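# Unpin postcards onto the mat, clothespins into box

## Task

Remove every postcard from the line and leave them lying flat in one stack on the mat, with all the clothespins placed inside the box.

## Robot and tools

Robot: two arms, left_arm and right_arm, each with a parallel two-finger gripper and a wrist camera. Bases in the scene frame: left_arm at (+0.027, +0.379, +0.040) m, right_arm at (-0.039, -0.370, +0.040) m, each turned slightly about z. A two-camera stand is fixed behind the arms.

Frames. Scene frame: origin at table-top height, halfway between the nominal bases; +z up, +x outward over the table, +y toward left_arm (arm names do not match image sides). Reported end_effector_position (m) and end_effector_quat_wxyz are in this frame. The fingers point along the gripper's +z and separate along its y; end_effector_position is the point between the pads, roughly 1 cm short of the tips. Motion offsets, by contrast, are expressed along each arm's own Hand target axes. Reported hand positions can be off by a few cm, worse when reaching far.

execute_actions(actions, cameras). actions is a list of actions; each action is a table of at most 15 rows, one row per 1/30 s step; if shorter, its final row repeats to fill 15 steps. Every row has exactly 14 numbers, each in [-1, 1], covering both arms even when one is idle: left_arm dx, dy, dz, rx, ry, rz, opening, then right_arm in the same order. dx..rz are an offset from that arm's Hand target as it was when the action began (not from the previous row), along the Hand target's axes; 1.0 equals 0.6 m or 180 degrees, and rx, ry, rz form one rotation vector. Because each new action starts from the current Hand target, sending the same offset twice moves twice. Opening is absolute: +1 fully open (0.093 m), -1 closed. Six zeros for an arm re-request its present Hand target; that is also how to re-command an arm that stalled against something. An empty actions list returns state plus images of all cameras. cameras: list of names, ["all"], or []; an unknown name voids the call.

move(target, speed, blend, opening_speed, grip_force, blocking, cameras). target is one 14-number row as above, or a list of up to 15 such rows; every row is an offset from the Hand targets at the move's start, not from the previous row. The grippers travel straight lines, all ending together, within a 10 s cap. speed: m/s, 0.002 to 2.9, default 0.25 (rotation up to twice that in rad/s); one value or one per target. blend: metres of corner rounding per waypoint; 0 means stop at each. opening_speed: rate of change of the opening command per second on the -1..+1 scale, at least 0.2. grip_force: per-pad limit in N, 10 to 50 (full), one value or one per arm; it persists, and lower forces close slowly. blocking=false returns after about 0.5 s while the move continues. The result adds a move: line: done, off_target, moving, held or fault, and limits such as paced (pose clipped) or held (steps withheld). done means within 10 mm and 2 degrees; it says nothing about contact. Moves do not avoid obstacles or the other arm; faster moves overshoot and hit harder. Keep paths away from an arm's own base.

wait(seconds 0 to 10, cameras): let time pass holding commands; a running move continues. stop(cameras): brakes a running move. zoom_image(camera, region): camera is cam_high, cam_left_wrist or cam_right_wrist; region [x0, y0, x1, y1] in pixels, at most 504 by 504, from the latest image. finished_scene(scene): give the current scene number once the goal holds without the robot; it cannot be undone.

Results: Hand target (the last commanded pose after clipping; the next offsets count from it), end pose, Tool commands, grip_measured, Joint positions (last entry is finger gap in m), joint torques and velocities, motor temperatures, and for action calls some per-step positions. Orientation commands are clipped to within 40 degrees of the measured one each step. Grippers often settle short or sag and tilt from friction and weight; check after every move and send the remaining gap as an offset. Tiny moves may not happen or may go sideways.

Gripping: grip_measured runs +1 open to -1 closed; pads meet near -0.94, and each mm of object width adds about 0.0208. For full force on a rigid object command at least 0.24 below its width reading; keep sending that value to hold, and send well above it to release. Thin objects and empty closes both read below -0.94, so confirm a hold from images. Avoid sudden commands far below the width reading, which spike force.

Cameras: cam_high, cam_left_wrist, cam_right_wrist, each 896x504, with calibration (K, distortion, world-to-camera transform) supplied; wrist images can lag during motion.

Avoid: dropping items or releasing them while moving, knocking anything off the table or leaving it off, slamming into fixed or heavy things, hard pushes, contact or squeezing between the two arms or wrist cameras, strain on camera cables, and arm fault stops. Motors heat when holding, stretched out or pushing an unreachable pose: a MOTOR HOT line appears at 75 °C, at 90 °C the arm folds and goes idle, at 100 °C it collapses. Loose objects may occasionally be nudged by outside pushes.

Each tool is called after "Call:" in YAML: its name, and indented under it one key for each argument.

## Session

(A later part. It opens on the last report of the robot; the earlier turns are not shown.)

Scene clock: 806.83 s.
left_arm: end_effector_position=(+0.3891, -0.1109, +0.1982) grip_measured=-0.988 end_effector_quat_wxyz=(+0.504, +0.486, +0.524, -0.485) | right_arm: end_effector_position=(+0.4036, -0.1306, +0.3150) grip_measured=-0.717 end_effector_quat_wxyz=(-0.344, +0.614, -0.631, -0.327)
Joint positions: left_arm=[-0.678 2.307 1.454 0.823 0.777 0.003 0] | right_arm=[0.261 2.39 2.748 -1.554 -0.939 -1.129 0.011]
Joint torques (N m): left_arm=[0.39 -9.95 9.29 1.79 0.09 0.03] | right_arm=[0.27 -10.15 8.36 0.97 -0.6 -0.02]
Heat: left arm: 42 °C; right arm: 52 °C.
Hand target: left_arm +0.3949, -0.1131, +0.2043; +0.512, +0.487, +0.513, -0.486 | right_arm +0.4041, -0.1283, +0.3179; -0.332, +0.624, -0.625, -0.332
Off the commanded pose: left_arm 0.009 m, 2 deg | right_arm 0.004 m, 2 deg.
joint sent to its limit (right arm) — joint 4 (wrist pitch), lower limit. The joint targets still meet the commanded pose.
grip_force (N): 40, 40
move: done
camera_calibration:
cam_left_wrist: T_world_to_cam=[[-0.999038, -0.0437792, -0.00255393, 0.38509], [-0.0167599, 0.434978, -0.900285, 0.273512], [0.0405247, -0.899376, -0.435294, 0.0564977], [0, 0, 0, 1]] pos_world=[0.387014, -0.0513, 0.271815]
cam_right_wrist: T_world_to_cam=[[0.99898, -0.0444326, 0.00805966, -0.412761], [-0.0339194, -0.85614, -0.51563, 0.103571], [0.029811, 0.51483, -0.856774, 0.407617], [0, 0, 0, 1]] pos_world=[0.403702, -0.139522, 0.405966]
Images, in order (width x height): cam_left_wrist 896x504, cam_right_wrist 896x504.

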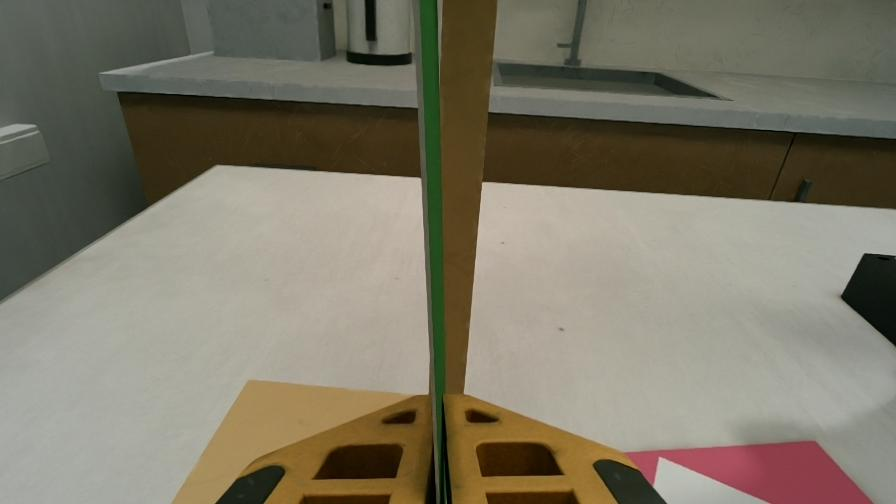

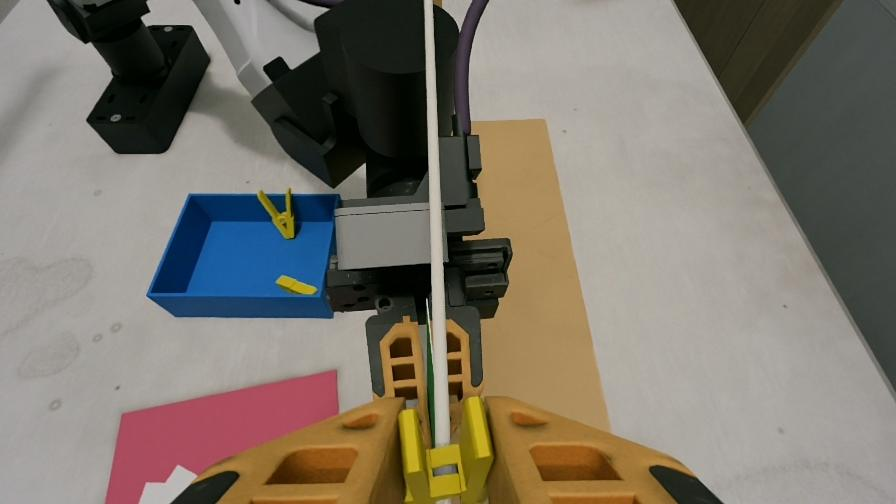

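Call:
move:
  target:
    - [0.08,0,0,0,0,0,-1,0,0,0,0,0,0,-1]
    - [0.08,0,0,0,0,0,-1,-0.069,0,-0.0466,0,-0.1,0,-1]
    - [0.047,-0.241,-0.0126,0,0,0,-1,-0.069,0,-0.0466,0,-0.1,0,-1]
  speed: 0.09
  cameras: ["all"]

Scene clock: 817.70 s.
left_arm: end_effector_position=(+0.2490, -0.1140, +0.1447) grip_measured=-0.988 end_effector_quat_wxyz=(+0.481, +0.496, +0.536, -0.484) | right_arm: end_effector_position=(+0.4101, -0.1239, +0.3483) grip_measured=-0.727 end_effector_quat_wxyz=(-0.409, +0.563, -0.575, -0.431)
Joint positions: left_arm=[-0.922 2.187 0.983 1.125 0.551 0 0] | right_arm=[0.225 2.323 2.561 -1.308 -1.229 -1.008 0.01]
Joint torques (N m): left_arm=[-0.23 -13.82 4.4 2.11 -0.1 0.08] | right_arm=[-0.81 -14.99 5.27 1.3 -0.71 0.08]
Motor temperatures (°C): left_arm=[23 38 42 43 23 25 23] | right_arm=[23 54 42 37 24 25 25]
Heat: left arm: 43 °C; right arm: 54 °C.
Hand target: left_arm +0.2501, -0.1130, +0.1763; +0.512, +0.487, +0.513, -0.486 | right_arm +0.4041, -0.1282, +0.3678; -0.426, +0.564, -0.565, -0.425
Off the commanded pose: left_arm 0.032 m, 5 deg | right_arm 0.021 m, 2 deg.
grip_force (N): 40, 40
move: off_target (left_arm, right_arm)
camera_calibration:
cam_left_wrist: T_world_to_cam=[[-0.999442, -0.0258301, 0.0211714, 0.243655], [-0.0309092, 0.475252, -0.879307, 0.22945], [0.0126508, -0.879471, -0.475785, 0.0511926], [0, 0, 0, 1]] pos_world=[0.249963, -0.0577306, 0.220955]
cam_right_wrist: T_world_to_cam=[[0.999206, -0.00436749, -0.0395904, -0.397663], [-0.0320281, -0.678998, -0.733442, 0.223672], [-0.0236785, 0.734127, -0.678599, 0.419452], [0, 0, 0, 1]] pos_world=[0.414443, -0.157795, 0.432946]

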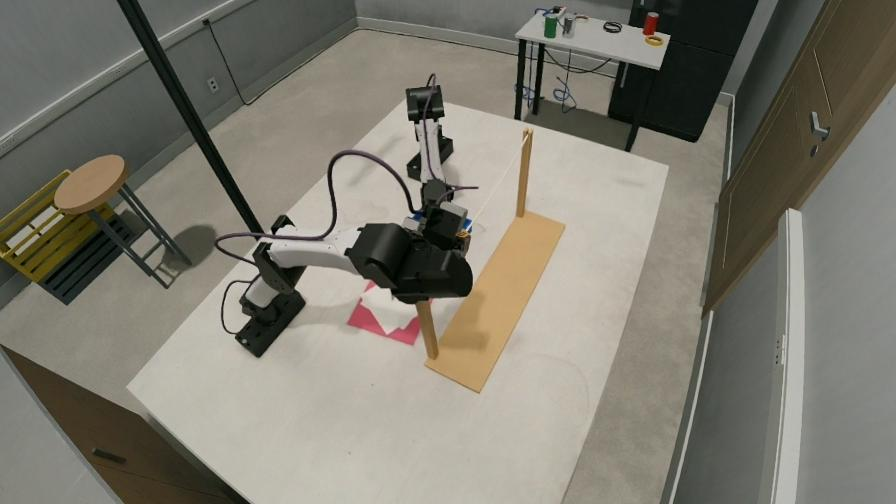

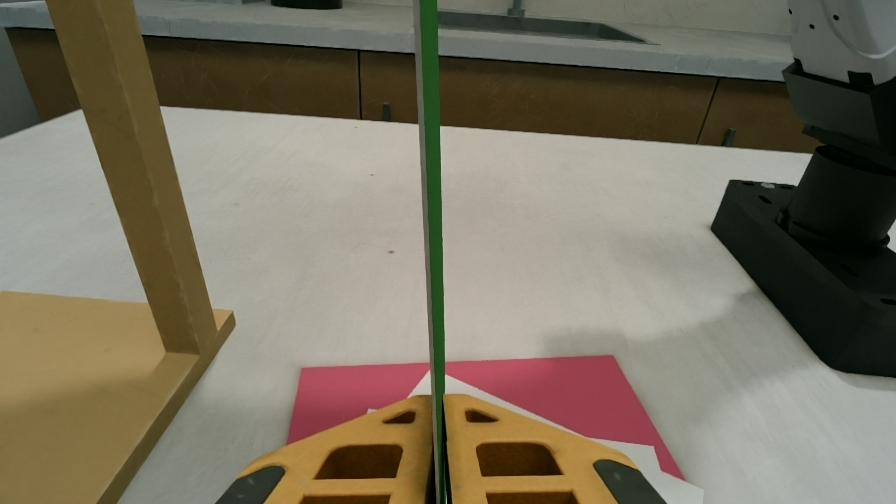

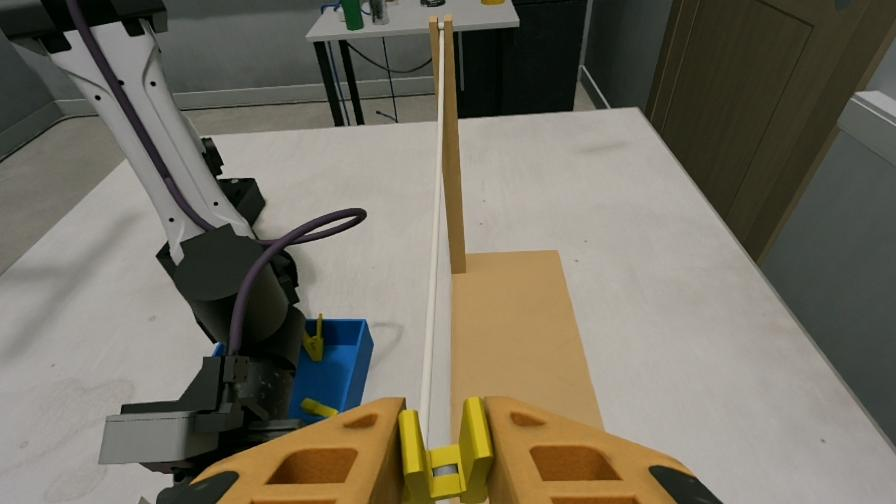

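Call:
move:
  target: [-0.023,-0.0025,0.0467,0.0785,0.0785,0.4954,-1,0,0,0,0,0,0,-1]
  speed: 0.15
  cameras: ["cam_high","cam_left_wrist"]

Scene clock: 833.53 s.
left_arm: end_effector_position=(+0.2486, -0.1322, +0.1457) grip_measured=-0.988 end_effector_quat_wxyz=(+0.554, +0.832, +0.039, -0.004) | right_arm: end_effector_position=(+0.4101, -0.1239, +0.3483) grip_measured=-0.727 end_effector_quat_wxyz=(-0.409, +0.563, -0.575, -0.431)
Joint positions: left_arm=[-0.965 2.054 1.204 0.403 0.463 1.729 0] | right_arm=[0.225 2.323 2.561 -1.308 -1.229 -1.008 0.01]
Joint torques (N m): left_arm=[-0.5 -14.17 9.29 1.75 0.11 0.05] | right_arm=[-0.84 -15.01 5.3 1.29 -0.7 0.08]
Motor temperatures (°C): left_arm=[23 44 41 42 23 25 23] | right_arm=[23 57 41 37 24 25 25]
Heat: left arm: 44 °C; right arm: 57 °C.
Hand target: left_arm +0.2502, -0.1411, +0.1899; +0.587, +0.809, +0.021, +0.015 | right_arm +0.4041, -0.1282, +0.3677; -0.426, +0.564, -0.565, -0.425
Off the commanded pose: left_arm 0.045 m, 5 deg | right_arm 0.021 m, 2 deg.
grip_force (N): 40, 40
move: off_target (left_arm, right_arm)
camera_calibration:
cam_left_wrist: T_world_to_cam=[[-0.0478298, 0.396096, -0.916962, 0.198585], [0.892947, 0.428341, 0.138452, -0.145241], [0.447613, -0.812177, -0.37418, -0.0783697], [0, 0, 0, 1]] pos_world=[0.17427, -0.0800961, 0.172879]
Images, in order (width x height): cam_high 896x504, cam_left_wrist 896x504.

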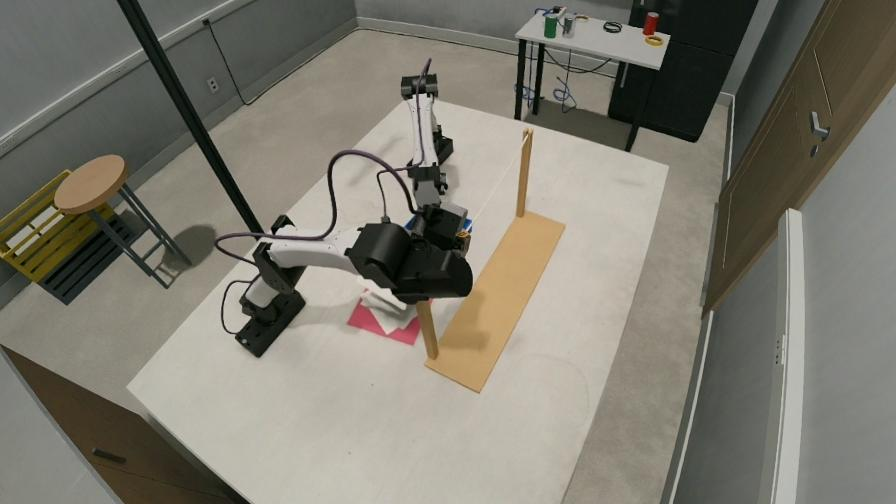

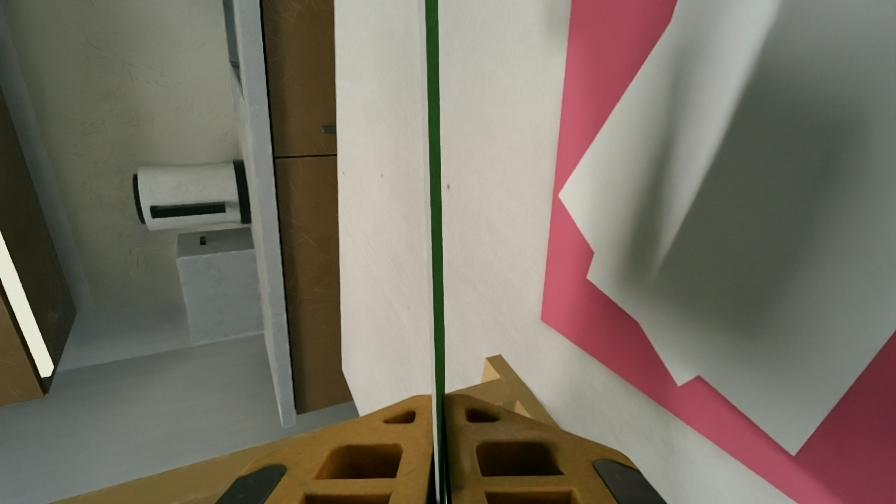

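Call:
move:
  target:
    - [0,-0.1664,0.054,0,0,0,-1,0,0,0,0,0,0,-1]
    - [0,-0.211,0.0685,0,0,0,-1,0,0,0,0,0,0,-1]
  speed: [0.1,0.05]
  blend: [0.01,0]
  cameras: ["cam_high","cam_left_wrist"]

Scene clock: 842.17 s.
left_arm: end_effector_position=(+0.2528, -0.1389, +0.0582) grip_measured=-0.988 end_effector_quat_wxyz=(+0.581, +0.813, +0.026, +0.013) | right_arm: end_effector_position=(+0.4101, -0.1239, +0.3483) grip_measured=-0.727 end_effector_quat_wxyz=(-0.409, +0.563, -0.575, -0.431)
Joint positions: left_arm=[-0.965 2.335 1.15 0.814 0.463 1.733 0] | right_arm=[0.225 2.323 2.561 -1.308 -1.229 -1.008 0.01]
Joint torques (N m): left_arm=[-0.46 -9.25 4.82 2.05 0.11 0] | right_arm=[-0.81 -14.99 5.33 1.29 -0.71 0.08]
Motor temperatures (°C): left_arm=[23 46 41 42 23 25 23] | right_arm=[23 58 40 36 24 25 25]
Heat: left arm: 46 °C; right arm: 58 °C.
Hand target: left_arm +0.2501, -0.1408, +0.0568; +0.587, +0.809, +0.021, +0.015 | right_arm +0.4041, -0.1282, +0.3677; -0.426, +0.564, -0.565, -0.425
Off the commanded pose: left_arm 0.004 m, 1 deg | right_arm 0.021 m, 2 deg.
grip_force (N): 40, 40
move: off_target (right_arm)
camera_calibration:
cam_left_wrist: T_world_to_cam=[[-0.00699116, 0.336063, -0.941813, 0.104044], [0.887192, 0.436609, 0.149208, -0.131946], [0.461348, -0.834526, -0.301205, -0.129241], [0, 0, 0, 1]] pos_world=[0.177414, -0.0852118, 0.0787494]
Images, in order (width x height): cam_high 896x504, cam_left_wrist 896x504.

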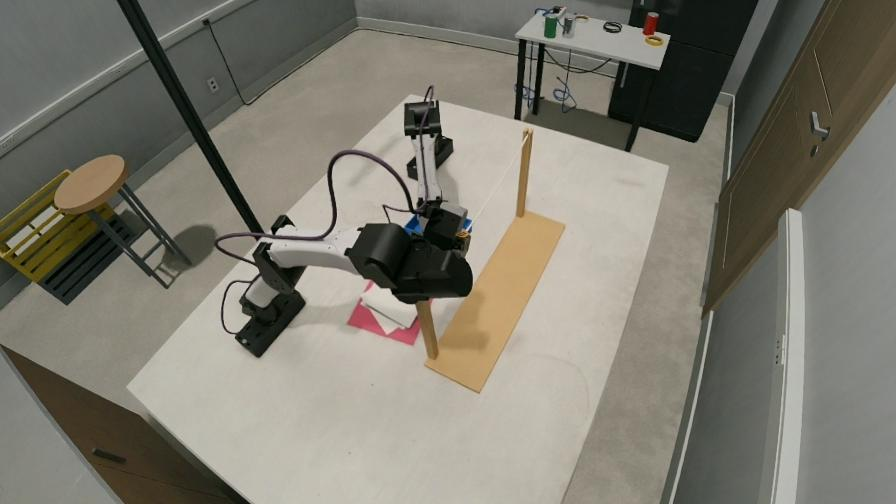

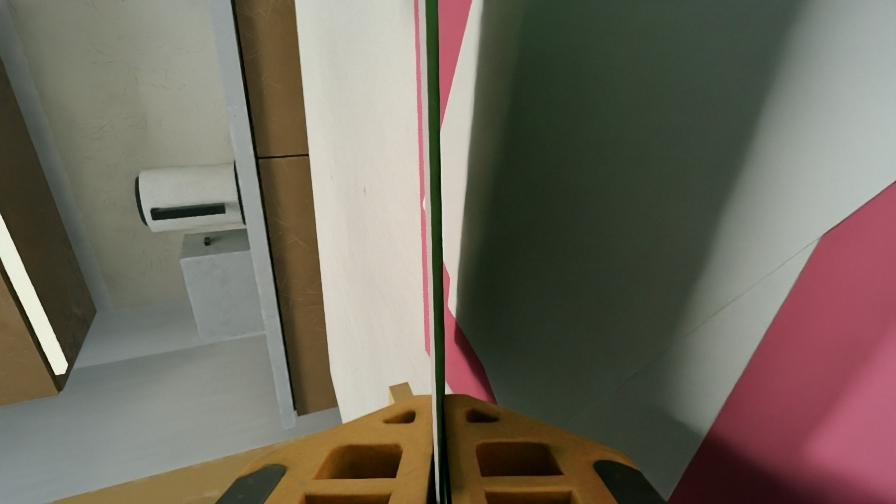

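Call:
move:
  target:
    - [0,0,0,0,0,0,-0.6,0,0,0,0,0,0,-1]
    - [0,0.006,-0.092,0,0,0,-0.6,0,0,0,0,0,0,-1]
    - [0,0.19,-0.155,0,0,0,-0.6,0,0,0,0,0,0,-1]
    - [-0.0475,0.205,-0.789,-0.1435,-0.013,-0.505,-0.6,-0.062,0.05,0.034,0,0,0,-1]
    - [-0.0475,0.205,-0.789,-0.1435,-0.013,-0.505,-0.6,0.18,0.307,0.447,0,0.1,0,-1]
  blend: [0,0.01,0.04,0.03,0]
  speed: [0.06,0.06,0.12,0.3,0.25]
  cameras: ["all"]

Scene clock: 856.33 s.
left_arm: end_effector_position=(+0.2038, +0.2675, +0.3093) grip_measured=-0.601 end_effector_quat_wxyz=(+0.581, +0.382, +0.596, -0.403) | right_arm: end_effector_position=(+0.2169, +0.0991, +0.1928) grip_measured=-0.727 end_effector_quat_wxyz=(-0.329, +0.629, -0.621, -0.331)
Joint positions: left_arm=[0.436 0.556 0.402 0.085 1.551 0.032 0.016] | right_arm=[0.947 1.953 1.462 -0.227 -0.541 -0.426 0.01]
Joint torques (N m): left_arm=[0.51 -0.01 9.74 1.21 0.13 -0.01] | right_arm=[-0.28 -9.1 7.28 2.06 -0.28 0.12]
Motor temperatures (°C): left_arm=[23 42 41 42 23 25 23] | right_arm=[23 61 40 36 24 25 25]
Heat: left arm: 42 °C; right arm: 61 °C.
Hand target: left_arm +0.2002, +0.2688, +0.3210; +0.572, +0.417, +0.572, -0.415 | right_arm +0.2201, +0.1002, +0.1902; -0.332, +0.624, -0.625, -0.332
Off the commanded pose: left_arm 0.012 m, 5 deg | right_arm 0.004 m, 1 deg.
joint sent to its limit (left arm) — joint 5 (wrist yaw), upper limit. The joint targets are off in orientation, not in position.
grip_force (N): 40, 40
move: off_target (left_arm)
camera_calibration:
cam_left_wrist: T_world_to_cam=[[-0.927368, -0.37383, 0.0154873, 0.284954], [-0.168791, 0.381064, -0.90901, 0.253998], [0.333914, -0.845601, -0.416486, 0.372696], [0, 0, 0, 1]] pos_world=[0.182681, 0.324887, 0.381697]
cam_right_wrist: T_world_to_cam=[[0.999999, 0.00114869, 0.000898649, -0.218431], [0.00144429, -0.865597, -0.500739, 0.221236], [0.000202675, 0.500739, -0.865598, 0.199678], [0, 0, 0, 1]] pos_world=[0.218071, 0.0917659, 0.283819]

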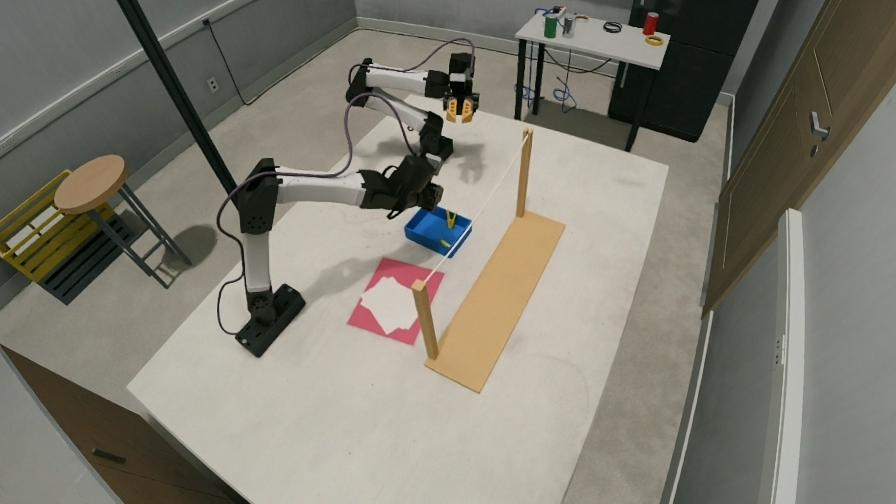

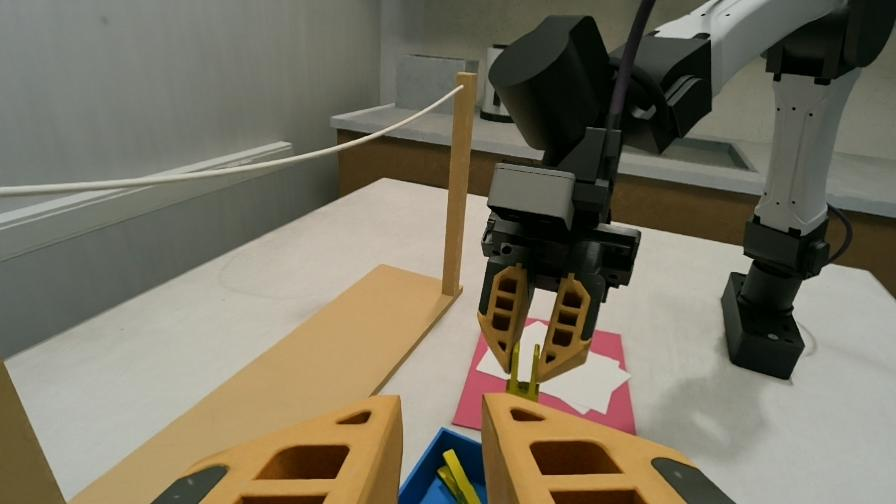

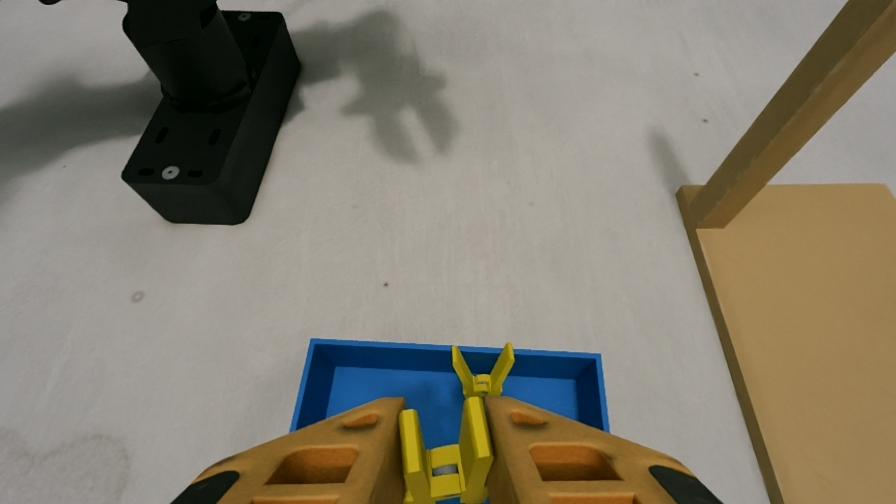

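Call:
move:
  target:
    - [0,0,0,0,0,0,-0.6,0.149,0.02,0.0765,0,0,0,-1]
    - [0,0,0,0,0,0,-0.6,0.149,0.02,0.0765,0,0,0,0.3]
    - [0,0,0,0,0,0,-0.6,-0.058,0.02,-0.063,0,0,0,0.3]
    - [0,0,0,0,0,0,-0.6,-0.158,0.02,-0.3,0,0,0,0.3]
  speed: [0.15,0.1,0.15,0.25]
  blend: [0,0,0.03,0]
  cameras: ["all"]

Call:
zoom_image:
  camera: "cam_high"
  region: [340, 180, 500, 360]

Scene clock: 866.93 s.
left_arm: end_effector_position=(+0.2038, +0.2675, +0.3093) grip_measured=-0.601 end_effector_quat_wxyz=(+0.581, +0.382, +0.596, -0.403) | right_arm: end_effector_position=(+0.2073, +0.0049, +0.3544) grip_measured=+0.299 end_effector_quat_wxyz=(-0.316, +0.620, -0.638, -0.331)
Joint positions: left_arm=[0.436 0.556 0.402 0.085 1.551 0.032 0.016] | right_arm=[0.804 1.71 1.837 -0.933 -0.633 -0.516 0.06]
Joint torques (N m): left_arm=[0.54 -0.12 9.62 1.25 0.15 0.02] | right_arm=[-0.7 -7.84 10.1 1.66 -0.48 -0.19]
Motor temperatures (°C): left_arm=[23 39 42 41 23 25 23] | right_arm=[23 60 41 37 24 25 25]
Heat: left arm: 42 °C; right arm: 60 °C.
Hand target: left_arm +0.2002, +0.2688, +0.3210; +0.572, +0.417, +0.572, -0.415 | right_arm +0.2081, +0.0039, +0.3694; -0.332, +0.624, -0.625, -0.332
Off the commanded pose: left_arm 0.012 m, 5 deg | right_arm 0.015 m, 2 deg.
joint sent to its limit (left arm) — joint 5 (wrist yaw), upper limit. The joint targets are off in orientation, not in position.
grip_force (N): 40, 40
move: off_target (left_arm, right_arm)
camera_calibration:
cam_left_wrist: T_world_to_cam=[[-0.927368, -0.37383, 0.0154873, 0.284954], [-0.168791, 0.381064, -0.90901, 0.253998], [0.333914, -0.845601, -0.416486, 0.372696], [0, 0, 0, 1]] pos_world=[0.182681, 0.324887, 0.381697]
cam_right_wrist: T_world_to_cam=[[0.999209, -0.0237667, -0.0318692, -0.196918], [-0.036169, -0.876198, -0.480592, 0.221295], [-0.0165017, 0.481364, -0.876365, 0.394097], [0, 0, 0, 1]] pos_world=[0.21127, -0.000486276, 0.44545]

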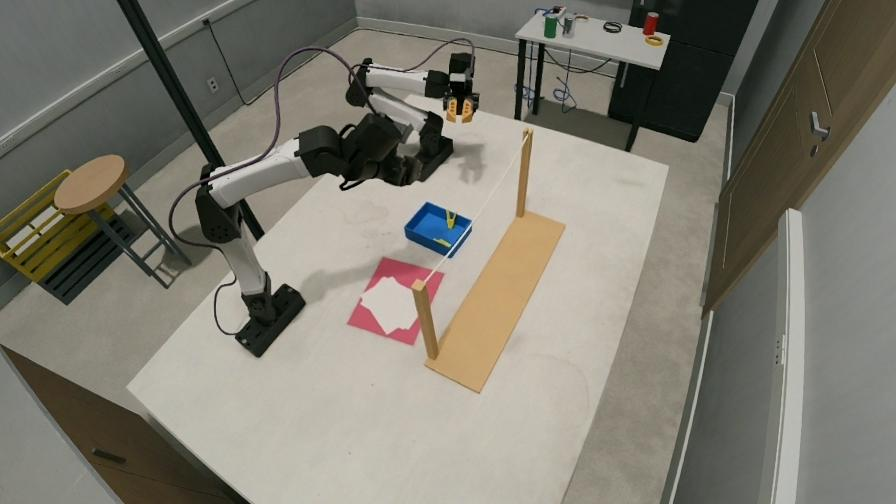

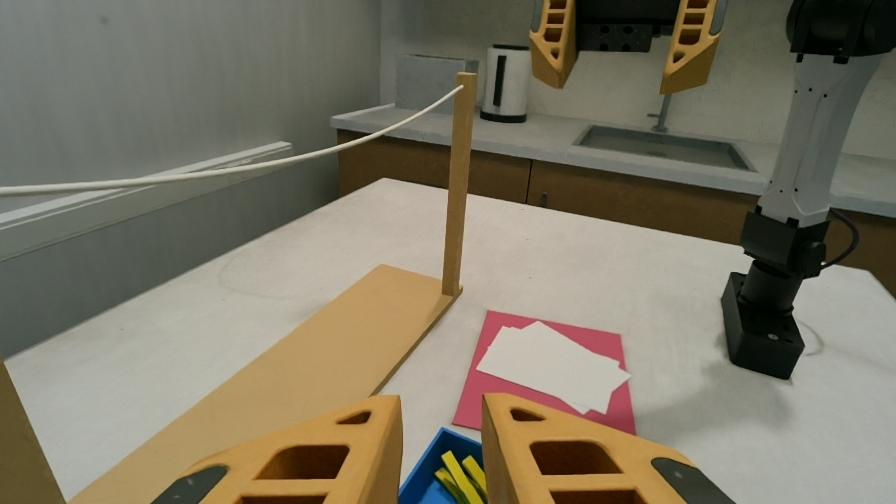

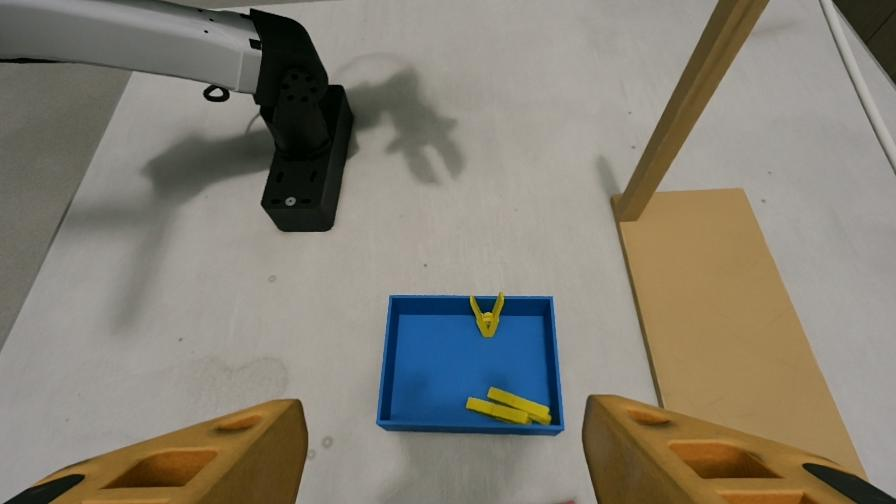

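Scaled by 2.800 from the camera's 896x504 image, which has a finer 1280x720 frame.

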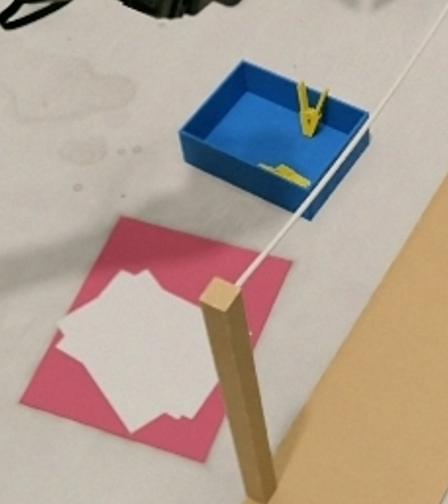

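Call:
finished_scene:
  scene: 2

The scene is finished: the task was done.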